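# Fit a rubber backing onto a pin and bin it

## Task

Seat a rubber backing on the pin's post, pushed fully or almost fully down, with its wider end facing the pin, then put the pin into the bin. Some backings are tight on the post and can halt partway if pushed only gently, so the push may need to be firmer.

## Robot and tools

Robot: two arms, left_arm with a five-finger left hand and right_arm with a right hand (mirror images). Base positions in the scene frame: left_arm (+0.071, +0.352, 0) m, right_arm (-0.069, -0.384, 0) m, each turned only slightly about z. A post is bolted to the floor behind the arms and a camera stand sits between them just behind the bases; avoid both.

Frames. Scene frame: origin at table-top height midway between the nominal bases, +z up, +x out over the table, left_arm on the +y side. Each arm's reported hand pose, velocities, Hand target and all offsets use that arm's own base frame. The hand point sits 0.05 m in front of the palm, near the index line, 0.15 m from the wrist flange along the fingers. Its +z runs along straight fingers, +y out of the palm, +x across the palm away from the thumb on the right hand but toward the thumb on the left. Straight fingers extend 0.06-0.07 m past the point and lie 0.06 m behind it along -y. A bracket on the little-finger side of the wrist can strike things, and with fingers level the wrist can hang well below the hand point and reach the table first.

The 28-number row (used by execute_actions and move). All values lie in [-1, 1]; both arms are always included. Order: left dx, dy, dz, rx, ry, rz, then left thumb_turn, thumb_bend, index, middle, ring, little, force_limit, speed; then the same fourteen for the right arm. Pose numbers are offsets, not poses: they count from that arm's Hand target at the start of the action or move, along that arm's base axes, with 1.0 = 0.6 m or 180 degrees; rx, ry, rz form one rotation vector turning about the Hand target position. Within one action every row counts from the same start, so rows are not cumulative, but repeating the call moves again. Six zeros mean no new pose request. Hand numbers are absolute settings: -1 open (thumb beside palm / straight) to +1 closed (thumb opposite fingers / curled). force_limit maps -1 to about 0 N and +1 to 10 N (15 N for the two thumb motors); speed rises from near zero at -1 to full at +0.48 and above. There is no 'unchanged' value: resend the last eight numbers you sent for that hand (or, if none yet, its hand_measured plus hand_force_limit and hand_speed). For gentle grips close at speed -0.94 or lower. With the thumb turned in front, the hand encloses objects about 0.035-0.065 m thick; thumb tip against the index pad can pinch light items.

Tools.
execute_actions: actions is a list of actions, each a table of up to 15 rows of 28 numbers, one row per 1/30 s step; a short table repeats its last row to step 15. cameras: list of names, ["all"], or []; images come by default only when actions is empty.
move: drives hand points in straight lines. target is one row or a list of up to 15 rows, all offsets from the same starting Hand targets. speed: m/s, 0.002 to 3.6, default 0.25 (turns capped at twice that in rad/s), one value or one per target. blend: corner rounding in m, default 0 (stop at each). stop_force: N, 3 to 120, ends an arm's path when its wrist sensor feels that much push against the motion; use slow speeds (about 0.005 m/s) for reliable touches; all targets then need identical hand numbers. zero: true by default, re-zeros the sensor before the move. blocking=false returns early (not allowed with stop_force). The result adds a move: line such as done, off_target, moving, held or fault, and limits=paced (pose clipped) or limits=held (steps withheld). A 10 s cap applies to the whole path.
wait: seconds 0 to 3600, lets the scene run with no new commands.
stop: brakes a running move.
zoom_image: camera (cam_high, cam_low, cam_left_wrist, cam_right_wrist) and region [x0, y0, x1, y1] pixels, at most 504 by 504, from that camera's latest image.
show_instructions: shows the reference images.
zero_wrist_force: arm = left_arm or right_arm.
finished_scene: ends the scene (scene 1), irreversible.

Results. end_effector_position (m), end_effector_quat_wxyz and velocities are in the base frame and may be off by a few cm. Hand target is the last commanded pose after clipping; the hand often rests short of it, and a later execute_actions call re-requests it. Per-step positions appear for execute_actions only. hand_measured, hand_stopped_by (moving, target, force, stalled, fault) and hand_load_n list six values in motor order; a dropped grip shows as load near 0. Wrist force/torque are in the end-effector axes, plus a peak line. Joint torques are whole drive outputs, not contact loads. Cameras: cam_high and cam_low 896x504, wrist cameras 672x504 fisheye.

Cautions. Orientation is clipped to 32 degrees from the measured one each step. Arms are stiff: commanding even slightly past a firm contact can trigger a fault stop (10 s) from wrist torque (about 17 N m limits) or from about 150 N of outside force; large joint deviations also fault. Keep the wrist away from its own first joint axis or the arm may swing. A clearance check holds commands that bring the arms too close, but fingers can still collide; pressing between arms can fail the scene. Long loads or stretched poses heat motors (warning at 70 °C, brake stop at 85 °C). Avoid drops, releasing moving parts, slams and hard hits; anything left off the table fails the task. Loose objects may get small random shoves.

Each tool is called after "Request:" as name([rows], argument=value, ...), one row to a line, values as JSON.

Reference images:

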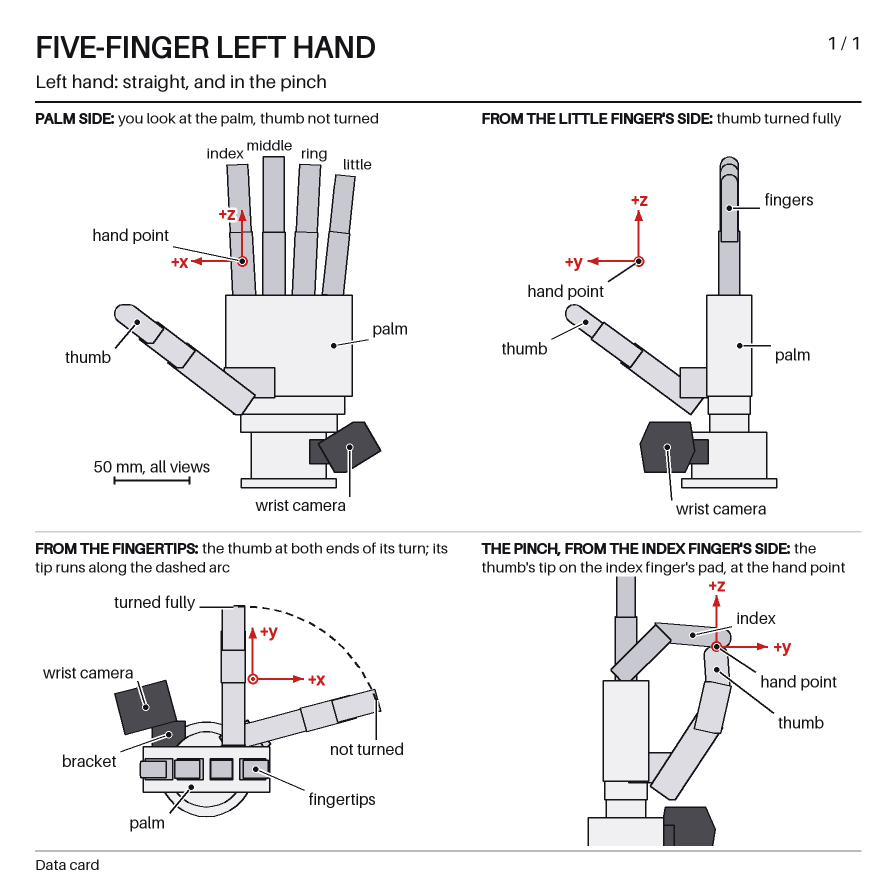

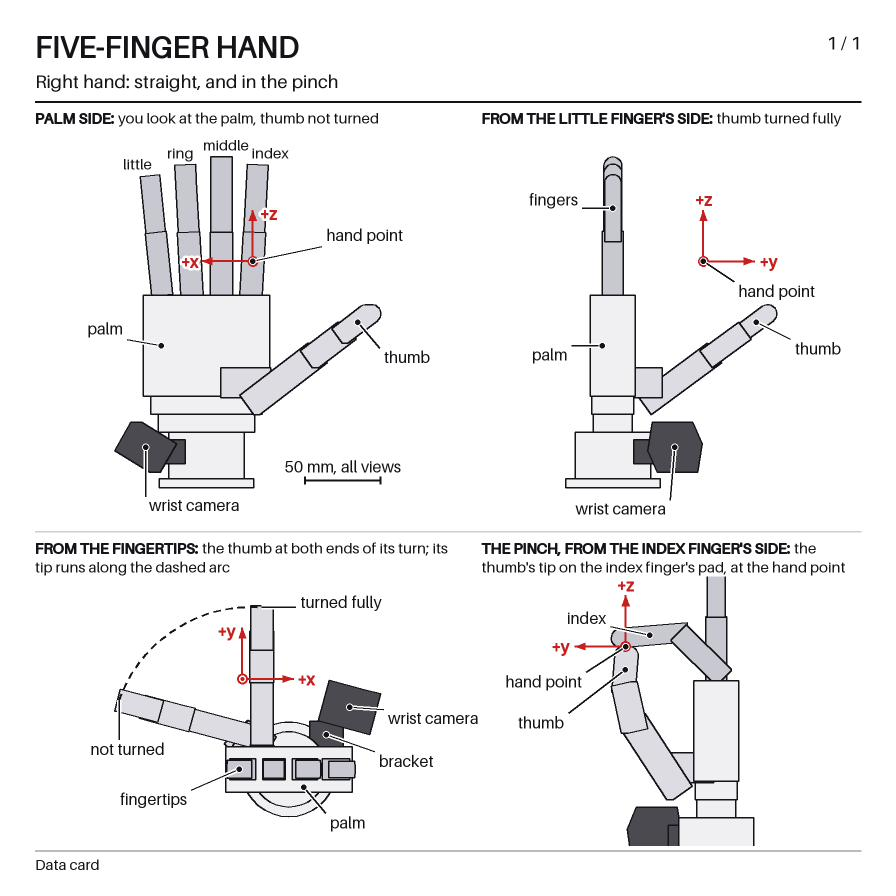

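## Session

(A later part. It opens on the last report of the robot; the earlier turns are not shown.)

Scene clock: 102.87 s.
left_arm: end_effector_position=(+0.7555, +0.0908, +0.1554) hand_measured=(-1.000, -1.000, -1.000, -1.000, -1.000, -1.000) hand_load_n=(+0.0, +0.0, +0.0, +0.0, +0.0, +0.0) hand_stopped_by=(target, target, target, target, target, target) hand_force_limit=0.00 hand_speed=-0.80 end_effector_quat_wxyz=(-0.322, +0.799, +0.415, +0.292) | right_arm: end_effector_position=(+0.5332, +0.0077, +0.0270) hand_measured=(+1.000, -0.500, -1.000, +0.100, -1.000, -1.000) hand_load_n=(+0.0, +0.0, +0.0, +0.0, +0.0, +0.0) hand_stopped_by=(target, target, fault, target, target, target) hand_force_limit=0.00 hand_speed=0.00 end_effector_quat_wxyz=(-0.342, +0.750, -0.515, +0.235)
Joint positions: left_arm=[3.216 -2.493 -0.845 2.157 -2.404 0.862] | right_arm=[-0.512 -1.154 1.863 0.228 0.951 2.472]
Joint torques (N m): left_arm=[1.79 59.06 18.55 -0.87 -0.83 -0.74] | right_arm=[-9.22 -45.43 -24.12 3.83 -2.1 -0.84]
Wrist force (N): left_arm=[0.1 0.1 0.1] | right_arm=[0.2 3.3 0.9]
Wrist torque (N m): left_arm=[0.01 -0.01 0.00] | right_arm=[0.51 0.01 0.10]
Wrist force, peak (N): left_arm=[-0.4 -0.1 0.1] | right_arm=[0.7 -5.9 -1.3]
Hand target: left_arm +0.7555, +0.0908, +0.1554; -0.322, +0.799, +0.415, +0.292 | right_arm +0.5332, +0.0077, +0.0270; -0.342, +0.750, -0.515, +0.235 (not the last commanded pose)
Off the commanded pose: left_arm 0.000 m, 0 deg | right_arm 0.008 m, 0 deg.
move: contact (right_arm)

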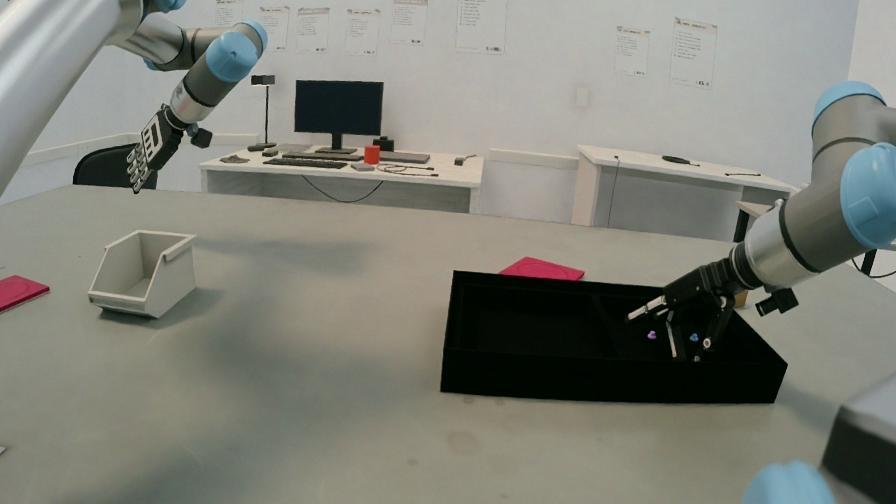

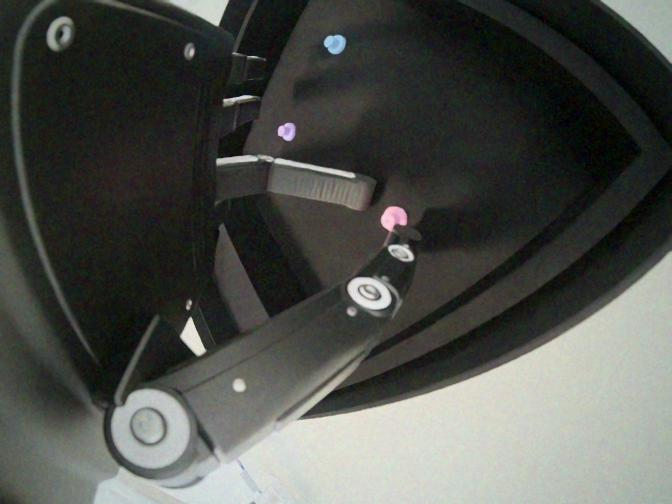

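Request:
move(target=[0,0,0,0,0,0,-1,-1,-1,-1,-1,-1,0,-0.8,-0.0017,0.0067,0.0167,0,0,0,1,-0.65,-1,0.2,-1,-1,0,-0.5], speed=0.05, cameras=["cam_low","cam_right_wrist"])

Request:
zoom_image(camera="cam_right_wrist", region=[320, 150, 460, 270])

Request:
zoom_image(camera="cam_low", region=[610, 270, 750, 380])

Scene clock: 109.63 s.
left_arm: end_effector_position=(+0.7555, +0.0908, +0.1554) hand_measured=(-1.000, -1.000, -1.000, -1.000, -1.000, -1.000) hand_load_n=(+0.0, +0.0, +0.0, +0.0, +0.0, +0.0) hand_stopped_by=(target, target, target, target, target, target) hand_force_limit=0.00 hand_speed=-0.80 end_effector_quat_wxyz=(-0.322, +0.799, +0.415, +0.292) | right_arm: end_effector_position=(+0.5321, +0.0117, +0.0370) hand_measured=(+1.000, -0.650, -1.000, +0.200, -1.000, -1.000) hand_load_n=(+0.0, +0.0, +0.0, +0.0, +0.0, +0.0) hand_stopped_by=(target, target, fault, target, target, target) hand_force_limit=0.00 hand_speed=-0.50 end_effector_quat_wxyz=(-0.342, +0.750, -0.515, +0.235)
Joint positions: left_arm=[3.216 -2.493 -0.845 2.157 -2.404 0.862] | right_arm=[-0.504 -1.174 1.86 0.247 0.955 2.48]
Joint torques (N m): left_arm=[1.69 58.92 18.49 -0.82 -1.13 -0.81] | right_arm=[11.54 -46.86 -24.21 3.79 0.81 1.7]
Wrist force (N): left_arm=[-0.3 0.0 0.0] | right_arm=[-0.1 3.0 0.7]
Wrist torque (N m): left_arm=[-0.01 0.04 -0.01] | right_arm=[0.49 0.06 0.08]
Wrist force, peak (N): left_arm=[-0.3 0.0 0.3] | right_arm=[-0.4 3.5 0.8]
Hand target: left_arm +0.7555, +0.0908, +0.1554; -0.322, +0.799, +0.415, +0.292 | right_arm +0.5321, +0.0117, +0.0370; -0.342, +0.750, -0.515, +0.235
Off the commanded pose: left_arm 0.000 m, 0 deg | right_arm 0.000 m, 0 deg.
move: done

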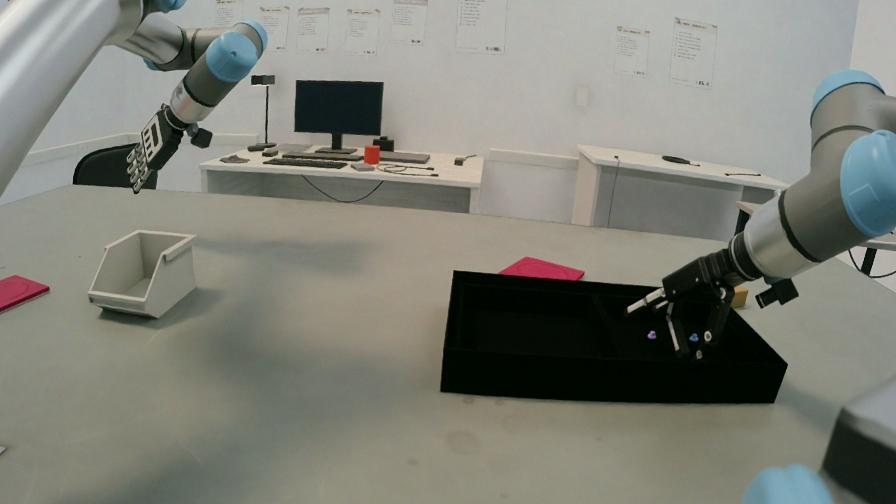

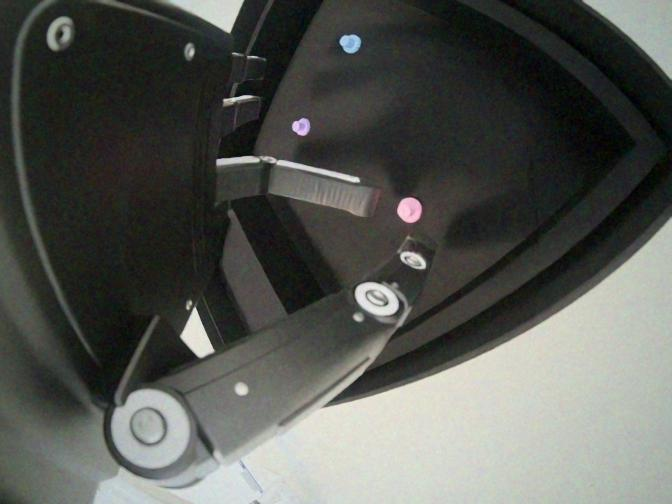

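Scaled by 3.600 from the camera's image (finer frame: 960x720).

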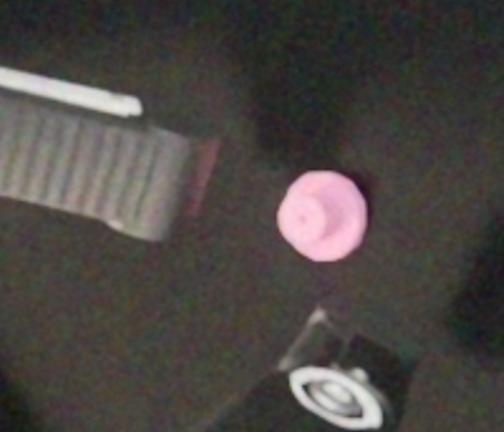

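Scaled by 3.600.

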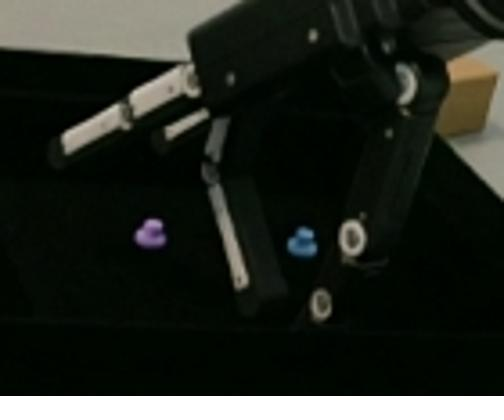

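Request:
move(target=[0,0,0,0,0,0,-1,-1,-1,-1,-1,-1,0,-0.8,0.002,-0.0055,-0.0125,0,0,0,1,-0.65,-1,0.2,-1,-1,0,-0.5], speed=0.02, stop_force=4, cameras=["cam_low","cam_right_wrist"])

Request:
zoom_image(camera="cam_right_wrist", region=[320, 150, 460, 270])

Request:
zoom_image(camera="cam_low", region=[610, 270, 750, 380])

Scene clock: 115.10 s.
left_arm: end_effector_position=(+0.7555, +0.0908, +0.1554) hand_measured=(-1.000, -1.000, -1.000, -1.000, -1.000, -1.000) hand_load_n=(+0.0, +0.0, +0.0, +0.0, +0.0, +0.0) hand_stopped_by=(target, target, target, target, target, target) hand_force_limit=0.00 hand_speed=-0.80 end_effector_quat_wxyz=(-0.322, +0.799, +0.415, +0.292) | right_arm: end_effector_position=(+0.5333, +0.0084, +0.0295) hand_measured=(+1.000, -0.650, -1.000, +0.200, -1.000, -1.000) hand_load_n=(+0.0, +0.0, +0.0, +0.0, +0.0, +0.0) hand_stopped_by=(target, target, fault, target, target, target) hand_force_limit=0.00 hand_speed=-0.50 end_effector_quat_wxyz=(-0.342, +0.750, -0.515, +0.235)
Joint positions: left_arm=[3.216 -2.493 -0.845 2.157 -2.404 0.862] | right_arm=[-0.51 -1.158 1.861 0.234 0.952 2.474]
Joint torques (N m): left_arm=[1.53 59.76 18.66 -0.83 -0.99 -0.99] | right_arm=[-8.49 -20.01 -1.72 -0.74 -1.93 -0.84]
Wrist force (N): left_arm=[0.0 0.0 0.2] | right_arm=[0.0 3.5 0.7]
Wrist torque (N m): left_arm=[-0.01 0.02 0.00] | right_arm=[0.56 0.05 0.10]
Wrist force, peak (N): left_arm=[-0.3 -0.2 0.3] | right_arm=[0.0 3.5 0.7]
Hand target: left_arm +0.7555, +0.0908, +0.1554; -0.322, +0.799, +0.415, +0.292 | right_arm +0.5333, +0.0084, +0.0295; -0.342, +0.750, -0.515, +0.235
Off the commanded pose: left_arm 0.000 m, 0 deg | right_arm 0.000 m, 0 deg.
move: done

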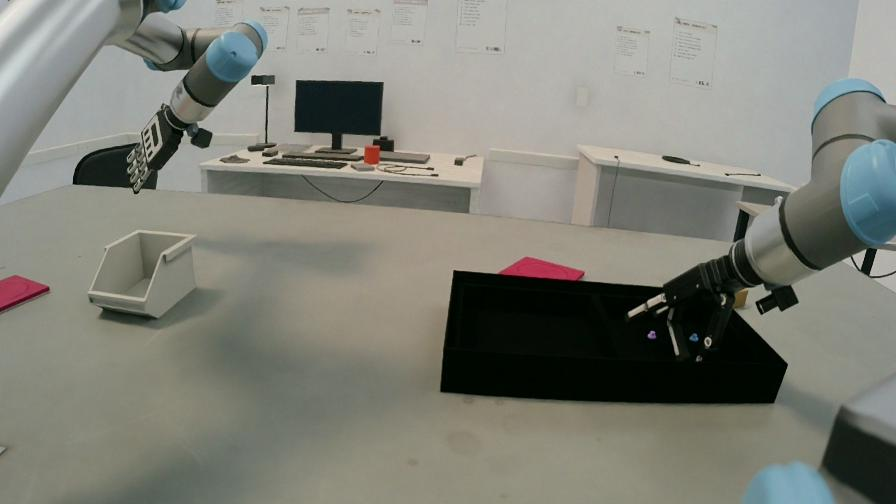

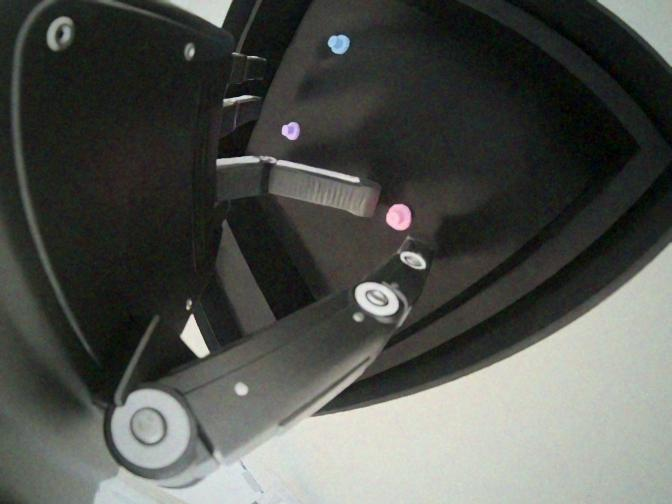

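Scaled by 3.600 from the camera's image (finer frame: 960x720).

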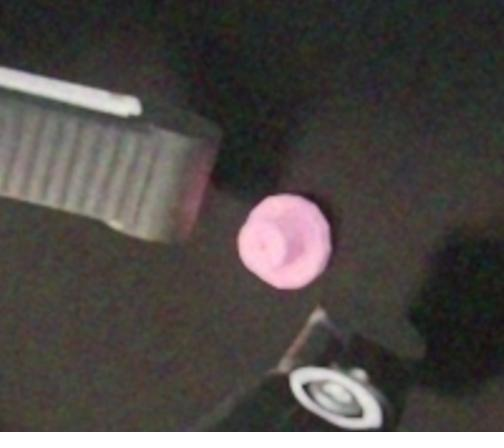

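Scaled by 3.600.

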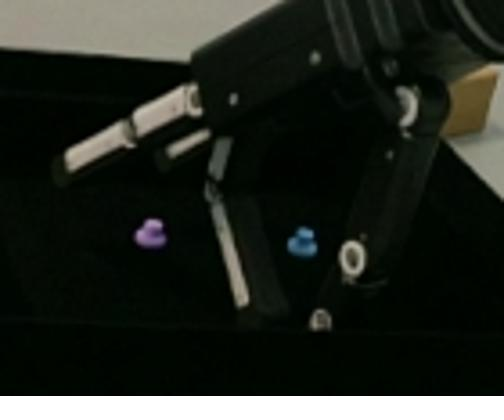

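Request:
move(target=[0,0,0,0,0,0,-1,-1,-1,-1,-1,-1,0,-0.8,0,0,-0.0067,0,0,0,1,-0.65,-1,0.2,-1,-1,0,-0.5], speed=0.01, stop_force=3)

Request:
execute_actions([
  [[0,0,0,0,0,0,-1,-1,-1,-1,-1,-1,0,-0.8,0,0,0,0,0,0,1,-0.5,-1,0.2,-1,-1,-0.7,-0.94]],
], cameras=["cam_right_wrist"])

Request:
zoom_image(camera="cam_right_wrist", region=[320, 150, 460, 270])

Scene clock: 118.93 s.
left_arm: end_effector_position=(+0.7555, +0.0908, +0.1554) hand_measured=(-1.000, -1.000, -1.000, -1.000, -1.000, -1.000) hand_load_n=(+0.0, +0.5, +0.0, +0.0, +0.0, +0.0) hand_stopped_by=(target, target, target, target, target, target) hand_force_limit=0.00 hand_speed=-0.80 end_effector_quat_wxyz=(-0.322, +0.799, +0.415, +0.292) | right_arm: end_effector_position=(+0.5333, +0.0084, +0.0255) hand_measured=(+1.000, -0.650, -1.000, +0.200, -1.000, -1.000) hand_load_n=(+0.0, +0.0, +0.0, +0.0, +0.0, +0.0) hand_stopped_by=(target, target, fault, target, target, target) hand_force_limit=0.00 hand_speed=-0.50 end_effector_quat_wxyz=(-0.342, +0.750, -0.515, +0.235)
Joint positions: left_arm=[3.216 -2.493 -0.845 2.157 -2.404 0.862] | right_arm=[-0.51 -1.151 1.864 0.224 0.952 2.474]
Joint torques (N m): left_arm=[2.42 59.91 18.58 -0.7 -1.03 -1.14] | right_arm=[-9.2 -19.81 -1.62 -0.67 -2.08 -0.21]
Wrist force (N): left_arm=[-0.3 0.0 0.1] | right_arm=[-0.2 2.9 0.9]
Wrist torque (N m): left_arm=[-0.01 0.04 -0.02] | right_arm=[0.45 0.07 0.07]
Wrist force, peak (N): left_arm=[-0.5 -0.1 0.0] | right_arm=[-0.1 3.5 0.8]
Hand target: left_arm +0.7555, +0.0908, +0.1554; -0.322, +0.799, +0.415, +0.292 | right_arm +0.5333, +0.0084, +0.0255; -0.342, +0.750, -0.515, +0.235
Off the commanded pose: left_arm 0.000 m, 0 deg | right_arm 0.000 m, 0 deg.
move: done

Scene clock: 120.87 s.
left_arm: end_effector_position=(+0.7555, +0.0908, +0.1554) hand_measured=(-1.000, -1.000, -1.000, -1.000, -1.000, -1.000) hand_load_n=(+0.0, +0.0, +0.0, +0.0, +0.0, +0.0) hand_stopped_by=(target, target, target, target, target, target) hand_force_limit=0.00 hand_speed=-0.80 end_effector_quat_wxyz=(-0.322, +0.799, +0.415, +0.292) | right_arm: end_effector_position=(+0.5333, +0.0084, +0.0255) hand_measured=(+1.000, -0.500, -1.000, +0.200, -1.000, -1.000) hand_load_n=(+0.0, +0.0, +0.0, +0.0, +0.0, +0.0) hand_stopped_by=(target, target, fault, target, target, target) hand_force_limit=-0.70 hand_speed=-0.94 end_effector_quat_wxyz=(-0.342, +0.750, -0.515, +0.235)
Joint positions: left_arm=[3.216 -2.493 -0.845 2.157 -2.404 0.862] | right_arm=[-0.51 -1.151 1.864 0.224 0.952 2.474]
Joint torques (N m): left_arm=[1.86 59.72 18.87 -0.67 -1.1 -1.07] | right_arm=[-7.76 -19.03 -1.06 -0.68 -1.94 1.16]
Wrist force (N): left_arm=[-0.1 -0.1 0.0] | right_arm=[0.0 3.1 0.9]
Wrist torque (N m): left_arm=[-0.02 0.02 0.00] | right_arm=[0.49 0.03 0.08]
Wrist force, peak (N): left_arm=[-0.4 0.2 0.0] | right_arm=[-0.1 3.6 0.4]
Hand target: left_arm +0.7555, +0.0908, +0.1554; -0.322, +0.799, +0.415, +0.292 | right_arm +0.5333, +0.0084, +0.0255; -0.342, +0.750, -0.515, +0.235
Off the commanded pose: left_arm 0.000 m, 0 deg | right_arm 0.000 m, 0 deg.
Step readings (end_effector_position of left_arm | right_arm):
0: (+0.7555, +0.0908, +0.1554) | (+0.5333, +0.0084, +0.0255)
1: (+0.7555, +0.0908, +0.1554) | (+0.5333, +0.0084, +0.0255)
2: (+0.7555, +0.0908, +0.1554) | (+0.5333, +0.0084, +0.0255)
4: (+0.7555, +0.0908, +0.1554) | (+0.5333, +0.0084, +0.0255)
8: (+0.7555, +0.0908, +0.1554) | (+0.5333, +0.0084, +0.0255)
15: (+0.7555, +0.0908, +0.1554) | (+0.5333, +0.0084, +0.0255)

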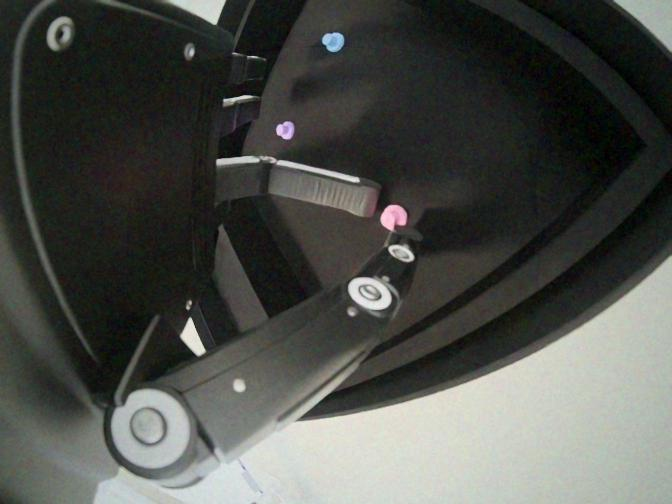

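Scaled by 3.600 from the camera's image (finer frame: 960x720).

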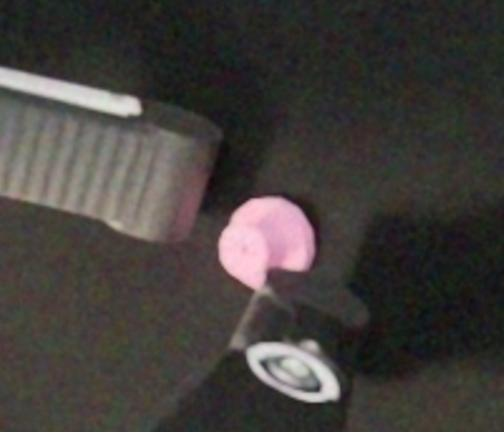

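Request:
move(target=[0,0,0,0,0,0,-1,-1,-1,-1,-1,-1,0,-0.8,0,0,-0.0067,0,0,0,1,-0.5,-1,0.2,-1,-1,-0.7,-0.94], speed=0.01, stop_force=3)

Request:
execute_actions([
  [[0,0,0,0,0,0,-1,-1,-1,-1,-1,-1,0,-0.8,0,0,0,0,0,0,1,-0.4,-1,0.2,-1,-1,-0.7,-0.94]],
], cameras=["cam_right_wrist"])

Request:
zoom_image(camera="cam_right_wrist", region=[320, 150, 460, 270])

Scene clock: 123.40 s.
left_arm: end_effector_position=(+0.7555, +0.0908, +0.1554) hand_measured=(-1.000, -1.000, -1.000, -1.000, -1.000, -1.000) hand_load_n=(+0.0, -0.5, +0.0, +0.0, +0.0, +0.0) hand_stopped_by=(target, target, target, target, target, target) hand_force_limit=0.00 hand_speed=-0.80 end_effector_quat_wxyz=(-0.322, +0.799, +0.415, +0.292) | right_arm: end_effector_position=(+0.5333, +0.0084, +0.0233) hand_measured=(+1.000, -0.500, -1.000, +0.200, -1.000, -1.000) hand_load_n=(+0.0, +0.0, +0.0, +0.0, +0.0, +0.0) hand_stopped_by=(target, target, fault, target, target, target) hand_force_limit=-0.70 hand_speed=-0.94 end_effector_quat_wxyz=(-0.342, +0.750, -0.515, +0.235)
Joint positions: left_arm=[3.216 -2.493 -0.845 2.157 -2.404 0.862] | right_arm=[-0.51 -1.148 1.866 0.218 0.952 2.474]
Joint torques (N m): left_arm=[1.92 59.77 18.36 -0.71 -0.97 -1.19] | right_arm=[-7.86 -45.89 -24.69 3.73 0.92 0.72]
Wrist force (N): left_arm=[-0.1 -0.2 0.1] | right_arm=[-0.1 3.3 0.8]
Wrist torque (N m): left_arm=[-0.03 0.02 0.00] | right_arm=[0.54 0.06 0.09]
Wrist force, peak (N): left_arm=[-0.3 -0.1 0.1] | right_arm=[0.1 3.7 0.6]
Hand target: left_arm +0.7555, +0.0908, +0.1554; -0.322, +0.799, +0.415, +0.292 | right_arm +0.5333, +0.0084, +0.0233; -0.342, +0.750, -0.515, +0.235 (not the last commanded pose)
Off the commanded pose: left_arm 0.000 m, 0 deg | right_arm 0.002 m, 0 deg.
move: contact (right_arm)

Scene clock: 124.77 s.
left_arm: end_effector_position=(+0.7555, +0.0908, +0.1554) hand_measured=(-1.000, -1.000, -1.000, -1.000, -1.000, -1.000) hand_load_n=(+0.0, +0.0, +0.0, +0.0, +0.0, +0.0) hand_stopped_by=(target, target, target, target, target, target) hand_force_limit=0.00 hand_speed=-0.80 end_effector_quat_wxyz=(-0.322, +0.799, +0.415, +0.292) | right_arm: end_effector_position=(+0.5333, +0.0084, +0.0233) hand_measured=(+1.000, -0.400, -1.000, +0.200, -1.000, -1.000) hand_load_n=(+0.0, +0.0, +0.0, +0.0, +0.0, +0.0) hand_stopped_by=(target, target, fault, target, target, target) hand_force_limit=-0.70 hand_speed=-0.94 end_effector_quat_wxyz=(-0.342, +0.750, -0.515, +0.235)
Joint positions: left_arm=[3.216 -2.493 -0.845 2.157 -2.404 0.862] | right_arm=[-0.51 -1.148 1.866 0.218 0.952 2.474]
Joint torques (N m): left_arm=[2.13 60.23 19.35 -0.59 -1.03 -1.1] | right_arm=[-9.32 -45.47 -24 3.55 1.01 0.34]
Wrist force (N): left_arm=[-0.2 0.0 0.1] | right_arm=[0.0 3.2 0.9]
Wrist torque (N m): left_arm=[-0.01 0.04 -0.01] | right_arm=[0.52 0.05 0.09]
Wrist force, peak (N): left_arm=[-0.3 0.0 0.3] | right_arm=[0.1 3.7 0.7]
Hand target: left_arm +0.7555, +0.0908, +0.1554; -0.322, +0.799, +0.415, +0.292 | right_arm +0.5333, +0.0084, +0.0233; -0.342, +0.750, -0.515, +0.235
Off the commanded pose: left_arm 0.000 m, 0 deg | right_arm 0.000 m, 0 deg.
Step readings (end_effector_position of left_arm | right_arm):
0: (+0.7555, +0.0908, +0.1554) | (+0.5333, +0.0084, +0.0233)
1: (+0.7555, +0.0908, +0.1554) | (+0.5333, +0.0084, +0.0233)
2: (+0.7555, +0.0908, +0.1554) | (+0.5333, +0.0084, +0.0233)
4: (+0.7555, +0.0908, +0.1554) | (+0.5333, +0.0084, +0.0233)
8: (+0.7555, +0.0908, +0.1554) | (+0.5333, +0.0084, +0.0233)
15: (+0.7555, +0.0908, +0.1554) | (+0.5333, +0.0084, +0.0233)

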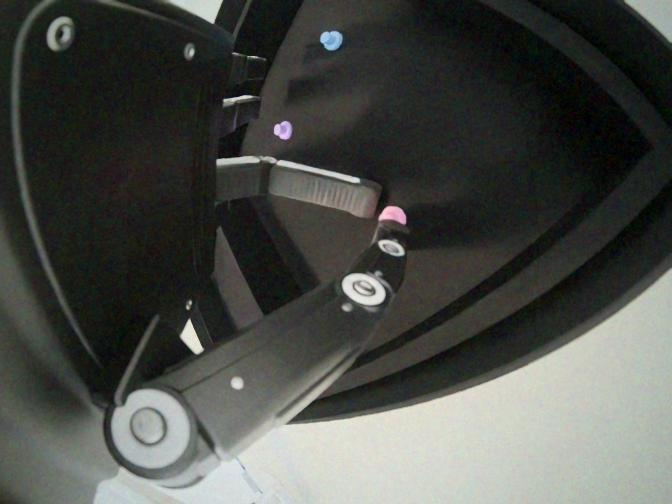

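Scaled by 3.600 from the camera's image (finer frame: 960x720).

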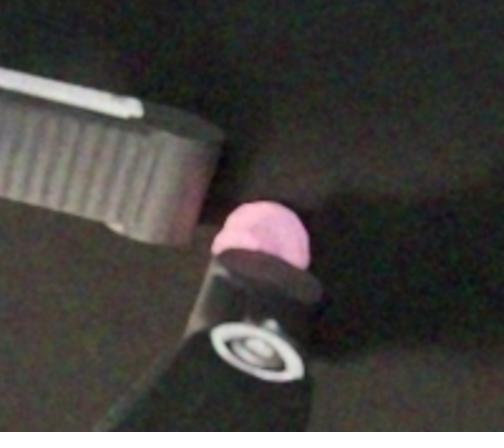

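Request:
execute_actions([
  [[0,0,0,0,0,0,-1,-1,-1,-1,-1,-1,0,-0.8,0,0,0,0,0,0,1,-0.3,-1,0.2,-1,-1,-0.7,-0.94]],
], cameras=["cam_right_wrist"])

Request:
zoom_image(camera="cam_right_wrist", region=[320, 150, 460, 270])

Scene clock: 126.80 s.
left_arm: end_effector_position=(+0.7555, +0.0908, +0.1554) hand_measured=(-1.000, -1.000, -1.000, -1.000, -1.000, -1.000) hand_load_n=(+0.0, +0.0, +0.0, +0.0, +0.0, +0.0) hand_stopped_by=(target, target, target, target, target, target) hand_force_limit=0.00 hand_speed=-0.80 end_effector_quat_wxyz=(-0.322, +0.799, +0.415, +0.292) | right_arm: end_effector_position=(+0.5333, +0.0084, +0.0233) hand_measured=(+1.000, -0.300, -1.000, +0.200, -1.000, -1.000) hand_load_n=(+0.0, +0.0, +0.0, +0.0, +0.0, +0.0) hand_stopped_by=(target, target, fault, target, target, target) hand_force_limit=-0.70 hand_speed=-0.94 end_effector_quat_wxyz=(-0.342, +0.750, -0.515, +0.235)
Joint positions: left_arm=[3.216 -2.493 -0.845 2.157 -2.404 0.862] | right_arm=[-0.51 -1.148 1.866 0.218 0.952 2.474]
Joint torques (N m): left_arm=[1.95 59.67 18.67 -0.63 -0.94 -1.28] | right_arm=[-9.99 -45.75 -24.57 3.52 0.76 -0.1]
Wrist force (N): left_arm=[0.0 -0.2 0.3] | right_arm=[0.1 3.6 0.7]
Wrist torque (N m): left_arm=[-0.04 0.00 0.01] | right_arm=[0.59 0.04 0.11]
Wrist force, peak (N): left_arm=[-0.3 -0.2 0.3] | right_arm=[0.0 3.7 0.9]
Hand target: left_arm +0.7555, +0.0908, +0.1554; -0.322, +0.799, +0.415, +0.292 | right_arm +0.5333, +0.0084, +0.0233; -0.342, +0.750, -0.515, +0.235
Off the commanded pose: left_arm 0.000 m, 0 deg | right_arm 0.000 m, 0 deg.
Step readings (end_effector_position of left_arm | right_arm):
0: (+0.7555, +0.0908, +0.1554) | (+0.5333, +0.0084, +0.0233)
1: (+0.7555, +0.0908, +0.1554) | (+0.5333, +0.0084, +0.0233)
2: (+0.7555, +0.0908, +0.1554) | (+0.5333, +0.0084, +0.0233)
4: (+0.7555, +0.0908, +0.1554) | (+0.5333, +0.0084, +0.0233)
8: (+0.7555, +0.0908, +0.1554) | (+0.5333, +0.0084, +0.0233)
15: (+0.7555, +0.0908, +0.1554) | (+0.5333, +0.0084, +0.0233)

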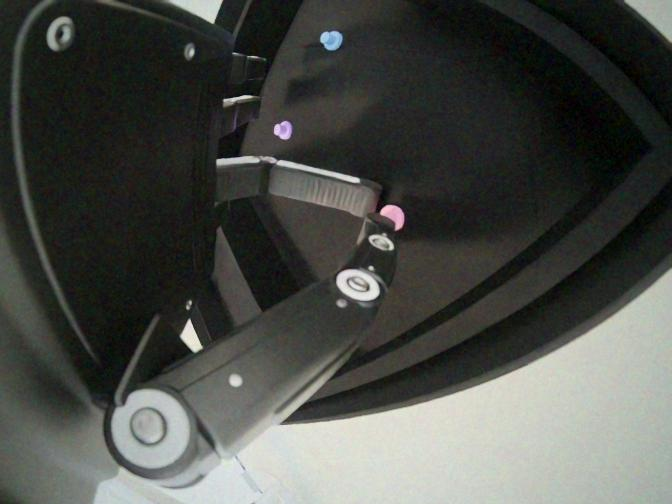

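Scaled by 3.600 from the camera's image (finer frame: 960x720).

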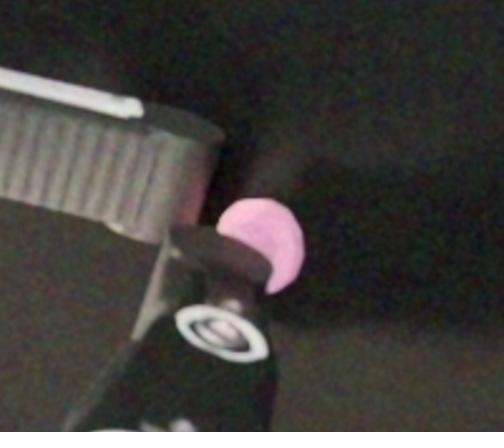

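Request:
execute_actions(actions=[])

Scene clock: 131.27 s.
left_arm: end_effector_position=(+0.7555, +0.0908, +0.1554) hand_measured=(-1.000, -1.000, -1.000, -1.000, -1.000, -1.000) hand_load_n=(+0.0, +0.0, +0.5, +0.0, +0.0, +0.0) hand_stopped_by=(target, target, target, target, target, target) hand_force_limit=0.00 hand_speed=-0.80 end_effector_quat_wxyz=(-0.322, +0.799, +0.415, +0.292) | right_arm: end_effector_position=(+0.5333, +0.0084, +0.0233) hand_measured=(+1.000, -0.300, -1.000, +0.200, -1.000, -1.000) hand_load_n=(+0.0, +0.0, +0.0, +0.5, +0.0, +0.0) hand_stopped_by=(target, target, fault, target, target, target) hand_force_limit=-0.70 hand_speed=-0.94 end_effector_quat_wxyz=(-0.342, +0.750, -0.515, +0.235)
Joint positions: left_arm=[3.216 -2.493 -0.845 2.157 -2.404 0.862] | right_arm=[-0.51 -1.148 1.866 0.218 0.952 2.474]
Joint velocities: within noise
Joint torques (N m): left_arm=[1.49 59.33 17.74 -0.45 -1.01 -1.16] | right_arm=[-9.54 -46.02 -23.16 3.49 0.65 -0.38]
Wrist force (N): left_arm=[0.0 -0.1 0.0] | right_arm=[0.0 3.4 0.5]
Wrist torque (N m): left_arm=[-0.01 0.00 0.00] | right_arm=[0.57 0.05 0.10]
Wrist force, peak (N): left_arm=[-0.4 0.0 0.2] | right_arm=[0.1 3.8 0.8]
Hand target: left_arm +0.7555, +0.0908, +0.1554; -0.322, +0.799, +0.415, +0.292 | right_arm +0.5333, +0.0084, +0.0233; -0.342, +0.750, -0.515, +0.235
Off the commanded pose: left_arm 0.000 m, 0 deg | right_arm 0.000 m, 0 deg.

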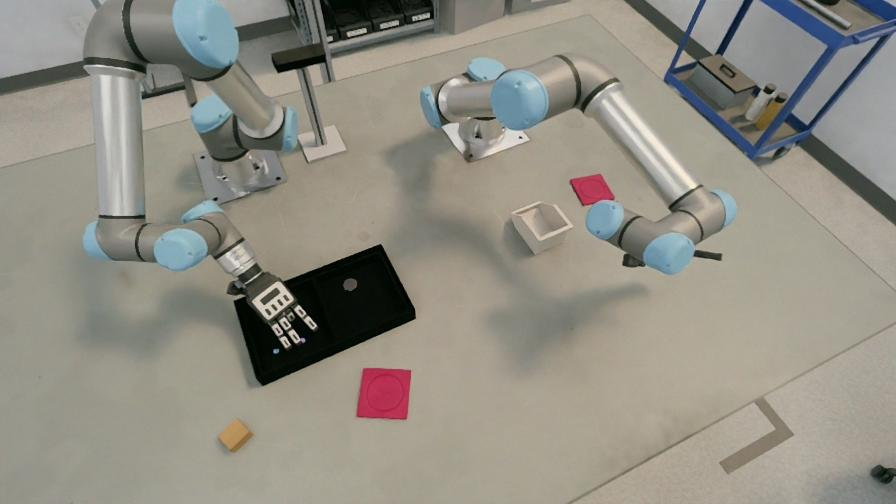

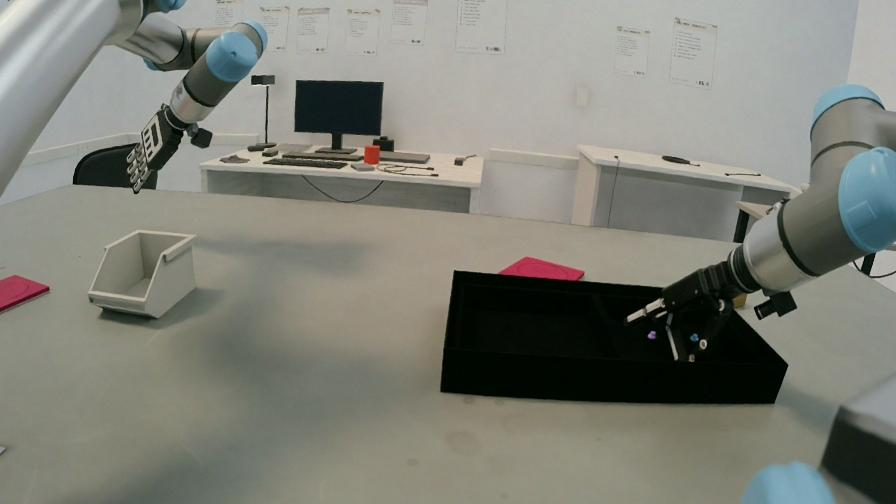

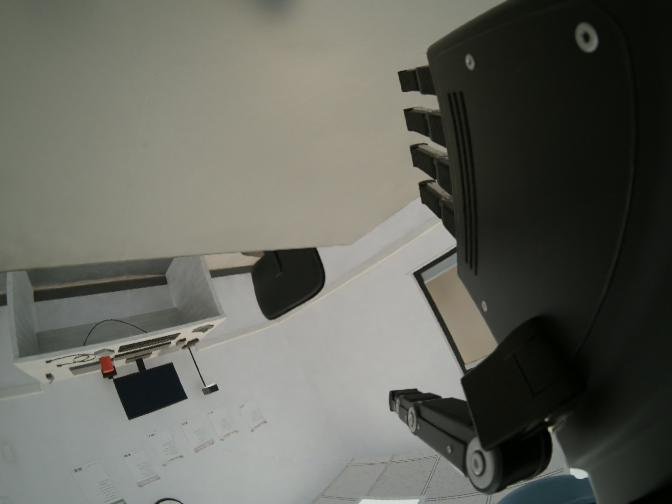

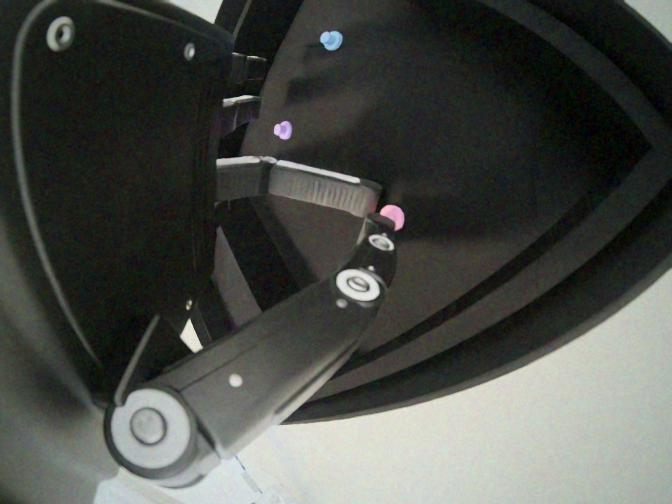

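Request:
zoom_image(camera="cam_right_wrist", region=[320, 150, 460, 270])

Request:
zoom_image(camera="cam_low", region=[610, 270, 750, 380])

Scaled by 3.600 from the camera's image (finer frame: 960x720).

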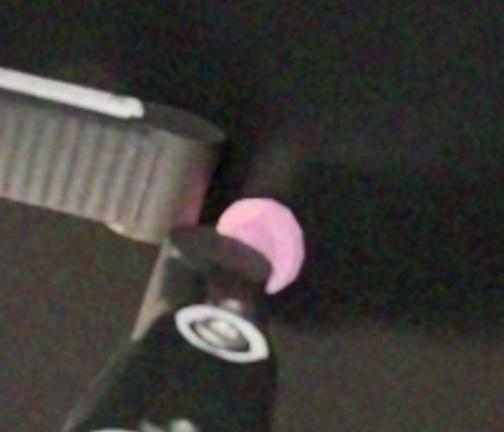

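Scaled by 3.600.

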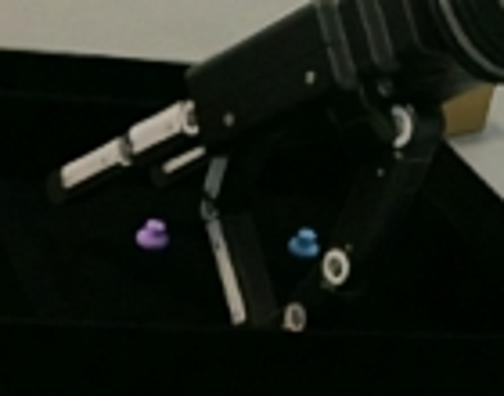

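Request:
execute_actions([
  [[0,0,0,0,0,0,-1,-1,-1,-1,-1,-1,0,-0.8,0,0,0,0,0,0,1,-0.55,-1,0.2,-1,-1,-0.7,-0.94]],
], cameras=["cam_right_wrist","cam_low"])

Request:
zoom_image(camera="cam_right_wrist", region=[320, 150, 460, 270])

Request:
zoom_image(camera="cam_low", region=[610, 270, 750, 380])

Scene clock: 142.20 s.
left_arm: end_effector_position=(+0.7555, +0.0908, +0.1554) hand_measured=(-1.000, -1.000, -1.000, -1.000, -1.000, -1.000) hand_load_n=(+0.0, +0.0, +0.0, +0.0, +0.0, +0.0) hand_stopped_by=(target, target, target, target, target, target) hand_force_limit=0.00 hand_speed=-0.80 end_effector_quat_wxyz=(-0.322, +0.799, +0.415, +0.292) | right_arm: end_effector_position=(+0.5333, +0.0084, +0.0233) hand_measured=(+1.000, -0.550, -1.000, +0.200, -1.000, -1.000) hand_load_n=(+0.0, +0.0, +0.0, +0.0, +0.0, +0.0) hand_stopped_by=(target, target, fault, target, target, target) hand_force_limit=-0.70 hand_speed=-0.94 end_effector_quat_wxyz=(-0.342, +0.750, -0.515, +0.235)
Joint positions: left_arm=[3.216 -2.493 -0.845 2.157 -2.404 0.862] | right_arm=[-0.51 -1.148 1.866 0.218 0.952 2.474]
Joint torques (N m): left_arm=[1.54 59.75 18.23 -0.29 -1.02 -1.35] | right_arm=[-8.3 -45.8 -23.59 3.38 0.81 -0.83]
Wrist force (N): left_arm=[0.0 0.0 0.0] | right_arm=[0.0 3.4 0.5]
Wrist torque (N m): left_arm=[0.00 0.00 0.00] | right_arm=[0.57 0.06 0.09]
Wrist force, peak (N): left_arm=[-0.3 -0.1 0.3] | right_arm=[0.0 3.9 0.5]
Hand target: left_arm +0.7555, +0.0908, +0.1554; -0.322, +0.799, +0.415, +0.292 | right_arm +0.5333, +0.0084, +0.0233; -0.342, +0.750, -0.515, +0.235
Off the commanded pose: left_arm 0.000 m, 0 deg | right_arm 0.000 m, 0 deg.
Step readings (end_effector_position of left_arm | right_arm):
0: (+0.7555, +0.0908, +0.1554) | (+0.5333, +0.0084, +0.0233)
1: (+0.7555, +0.0908, +0.1554) | (+0.5333, +0.0084, +0.0233)
2: (+0.7555, +0.0908, +0.1554) | (+0.5333, +0.0084, +0.0233)
4: (+0.7555, +0.0908, +0.1554) | (+0.5333, +0.0084, +0.0233)
8: (+0.7555, +0.0908, +0.1554) | (+0.5333, +0.0084, +0.0233)
15: (+0.7555, +0.0908, +0.1554) | (+0.5333, +0.0084, +0.0233)
Images, in order (width x height): cam_low 896x504, cam_right_wrist 672x504.

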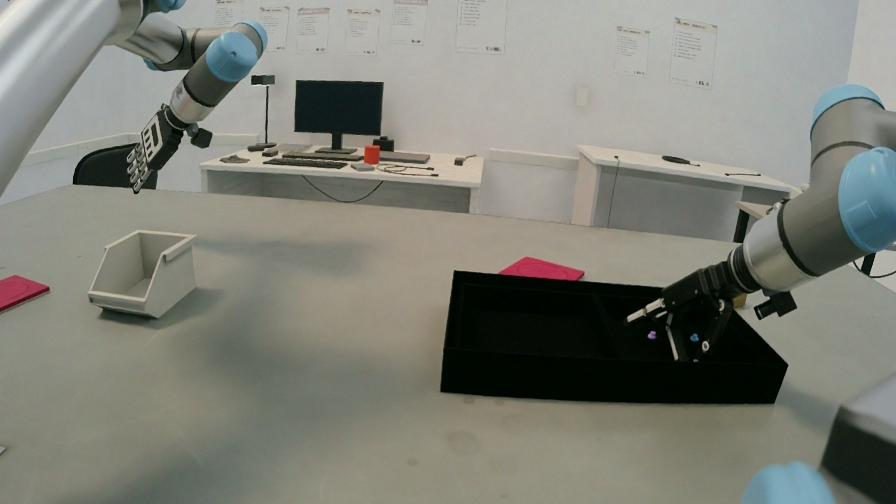

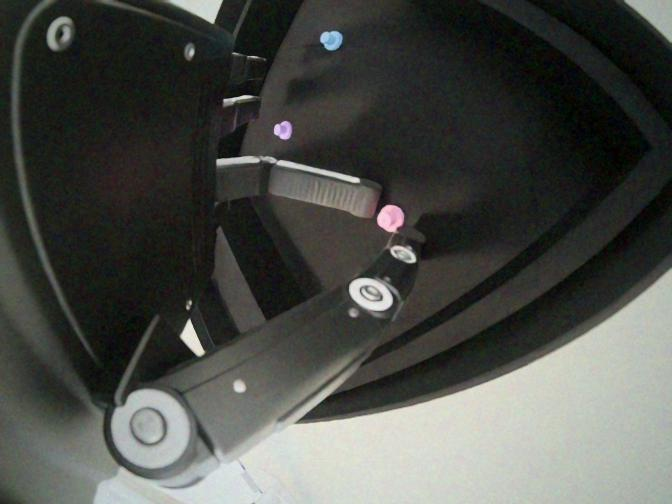

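Scaled by 3.600 from the camera's image (finer frame: 960x720).

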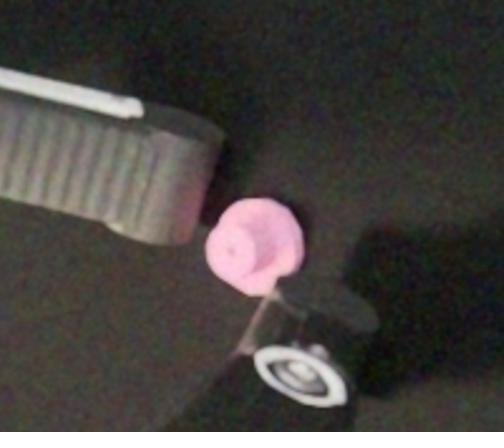

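Scaled by 3.600.

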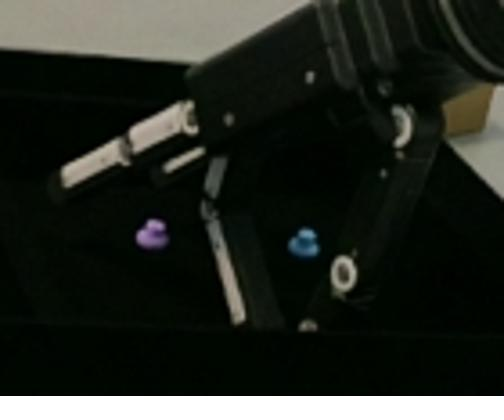

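Request:
zoom_image(camera="cam_low", region=[640, 320, 710, 370])

Request:
zoom_image(camera="cam_right_wrist", region=[360, 190, 430, 250])

Scaled by 7.200.

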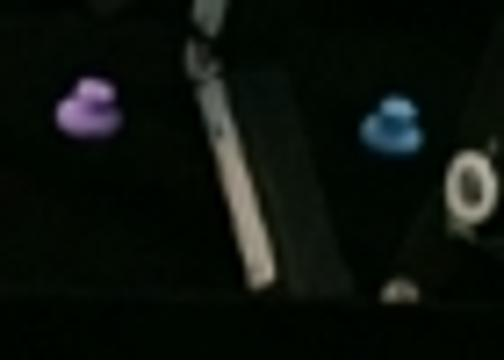

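Scaled by 7.200 from the camera's image (finer frame: 960x720).

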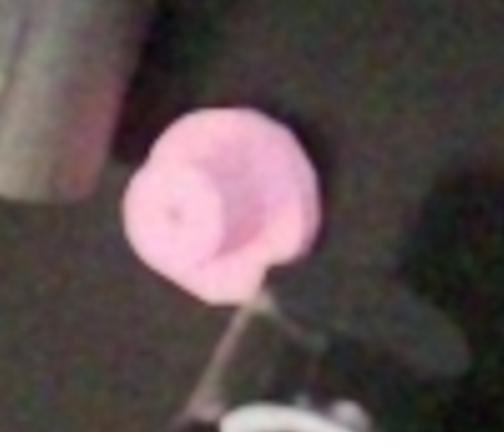

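Request:
execute_actions([
  [[0,0,0,0,0,0,-1,-1,-1,-1,-1,-1,0,-0.8,-0.0031,-0.0012,0,0,0,0,1,-0.55,-1,0.3,-1,-1,-0.7,-0.94]],
])

Request:
move(target=[0,0,0,0,0,0,-1,-1,-1,-1,-1,-1,0,-0.8,0,0,-0.0052,0,0,0,1,-0.47,-1,0.3,-1,-1,-0.7,-0.94], speed=0.01, cameras=["cam_right_wrist"])

Request:
zoom_image(camera="cam_right_wrist", region=[320, 150, 460, 270])

Scene clock: 152.50 s.
left_arm: end_effector_position=(+0.7555, +0.0908, +0.1554) hand_measured=(-1.000, -1.000, -1.000, -1.000, -1.000, -1.000) hand_load_n=(-0.5, +0.0, +0.0, +0.0, +0.0, +0.0) hand_stopped_by=(target, target, target, target, target, target) hand_force_limit=0.00 hand_speed=-0.80 end_effector_quat_wxyz=(-0.322, +0.799, +0.415, +0.292) | right_arm: end_effector_position=(+0.5315, +0.0077, +0.0233) hand_measured=(+1.000, -0.550, -1.000, +0.300, -1.000, -1.000) hand_load_n=(+0.0, +0.0, +0.0, +0.0, +0.0, +0.0) hand_stopped_by=(target, target, fault, target, target, target) hand_force_limit=-0.70 hand_speed=-0.94 end_effector_quat_wxyz=(-0.342, +0.750, -0.515, +0.235)
Joint positions: left_arm=[3.216 -2.493 -0.845 2.157 -2.404 0.862] | right_arm=[-0.514 -1.151 1.871 0.219 0.95 2.47]
Joint torques (N m): left_arm=[1.98 60.24 17.23 -0.38 -1.08 -1.39] | right_arm=[-8.77 -46.09 -1.47 3.77 -1.84 -1.04]
Wrist force (N): left_arm=[-0.1 0.2 0.1] | right_arm=[0.1 3.6 0.5]
Wrist torque (N m): left_arm=[0.02 0.01 -0.01] | right_arm=[0.59 0.04 0.11]
Wrist force, peak (N): left_arm=[-0.4 0.0 0.1] | right_arm=[0.1 3.7 0.9]
Hand target: left_arm +0.7555, +0.0908, +0.1554; -0.322, +0.799, +0.415, +0.292 | right_arm +0.5315, +0.0077, +0.0233; -0.342, +0.750, -0.515, +0.235
Off the commanded pose: left_arm 0.000 m, 0 deg | right_arm 0.000 m, 0 deg.
Step readings (end_effector_position of left_arm | right_arm):
0: (+0.7555, +0.0908, +0.1554) | (+0.5333, +0.0084, +0.0233)
1: (+0.7555, +0.0908, +0.1554) | (+0.5333, +0.0084, +0.0233)
2: (+0.7555, +0.0908, +0.1554) | (+0.5333, +0.0083, +0.0234)
4: (+0.7555, +0.0908, +0.1554) | (+0.5325, +0.0079, +0.0234)
8: (+0.7555, +0.0908, +0.1554) | (+0.5317, +0.0077, +0.0234)
15: (+0.7555, +0.0908, +0.1554) | (+0.5315, +0.0077, +0.0233)

Scene clock: 153.63 s.
left_arm: end_effector_position=(+0.7555, +0.0908, +0.1554) hand_measured=(-1.000, -1.000, -1.000, -1.000, -1.000, -1.000) hand_load_n=(+0.0, +0.0, +0.0, +0.0, -0.5, +0.0) hand_stopped_by=(target, target, target, target, target, target) hand_force_limit=0.00 hand_speed=-0.80 end_effector_quat_wxyz=(-0.322, +0.799, +0.415, +0.292) | right_arm: end_effector_position=(+0.5315, +0.0077, +0.0202) hand_measured=(+1.000, -0.470, -1.000, +0.300, -1.000, -1.000) hand_load_n=(+0.0, +0.0, +0.0, +0.5, -0.5, +0.0) hand_stopped_by=(target, target, fault, target, target, target) hand_force_limit=-0.70 hand_speed=-0.94 end_effector_quat_wxyz=(-0.342, +0.750, -0.515, +0.235)
Joint positions: left_arm=[3.216 -2.493 -0.845 2.157 -2.404 0.862] | right_arm=[-0.514 -1.146 1.873 0.211 0.95 2.47]
Joint torques (N m): left_arm=[2.05 60.37 17.97 -0.24 -1.03 -1.51] | right_arm=[-7.46 -20.8 -1.52 -0.68 -1.48 -0.37]
Wrist force (N): left_arm=[-0.1 0.0 0.1] | right_arm=[-0.1 3.2 0.8]
Wrist torque (N m): left_arm=[-0.01 0.02 -0.01] | right_arm=[0.50 0.05 0.09]
Wrist force, peak (N): left_arm=[-0.3 -0.1 0.1] | right_arm=[-0.1 3.6 0.8]
Hand target: left_arm +0.7555, +0.0908, +0.1554; -0.322, +0.799, +0.415, +0.292 | right_arm +0.5315, +0.0077, +0.0202; -0.342, +0.750, -0.515, +0.235
Off the commanded pose: left_arm 0.000 m, 0 deg | right_arm 0.000 m, 0 deg.
move: done

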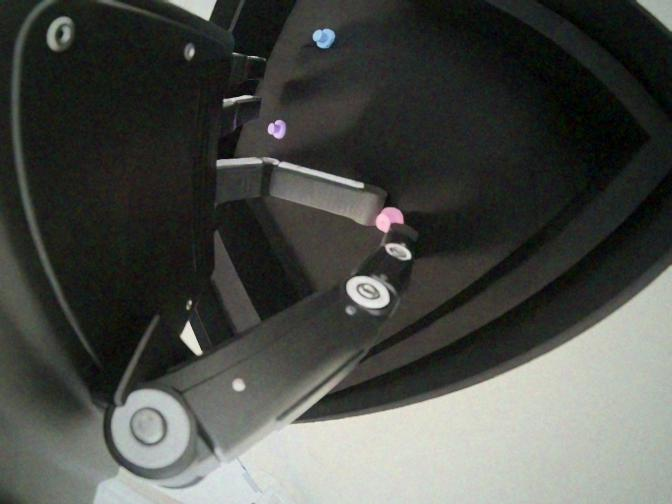

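Scaled by 3.600 from the camera's image (finer frame: 960x720).

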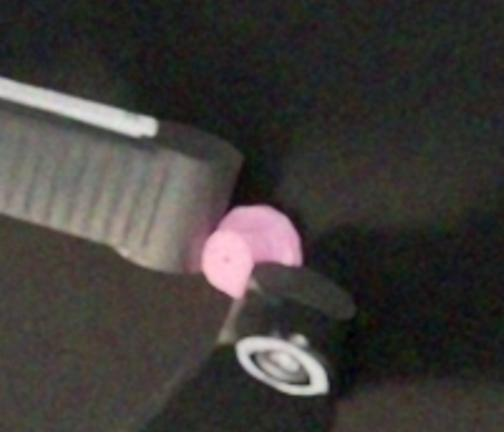

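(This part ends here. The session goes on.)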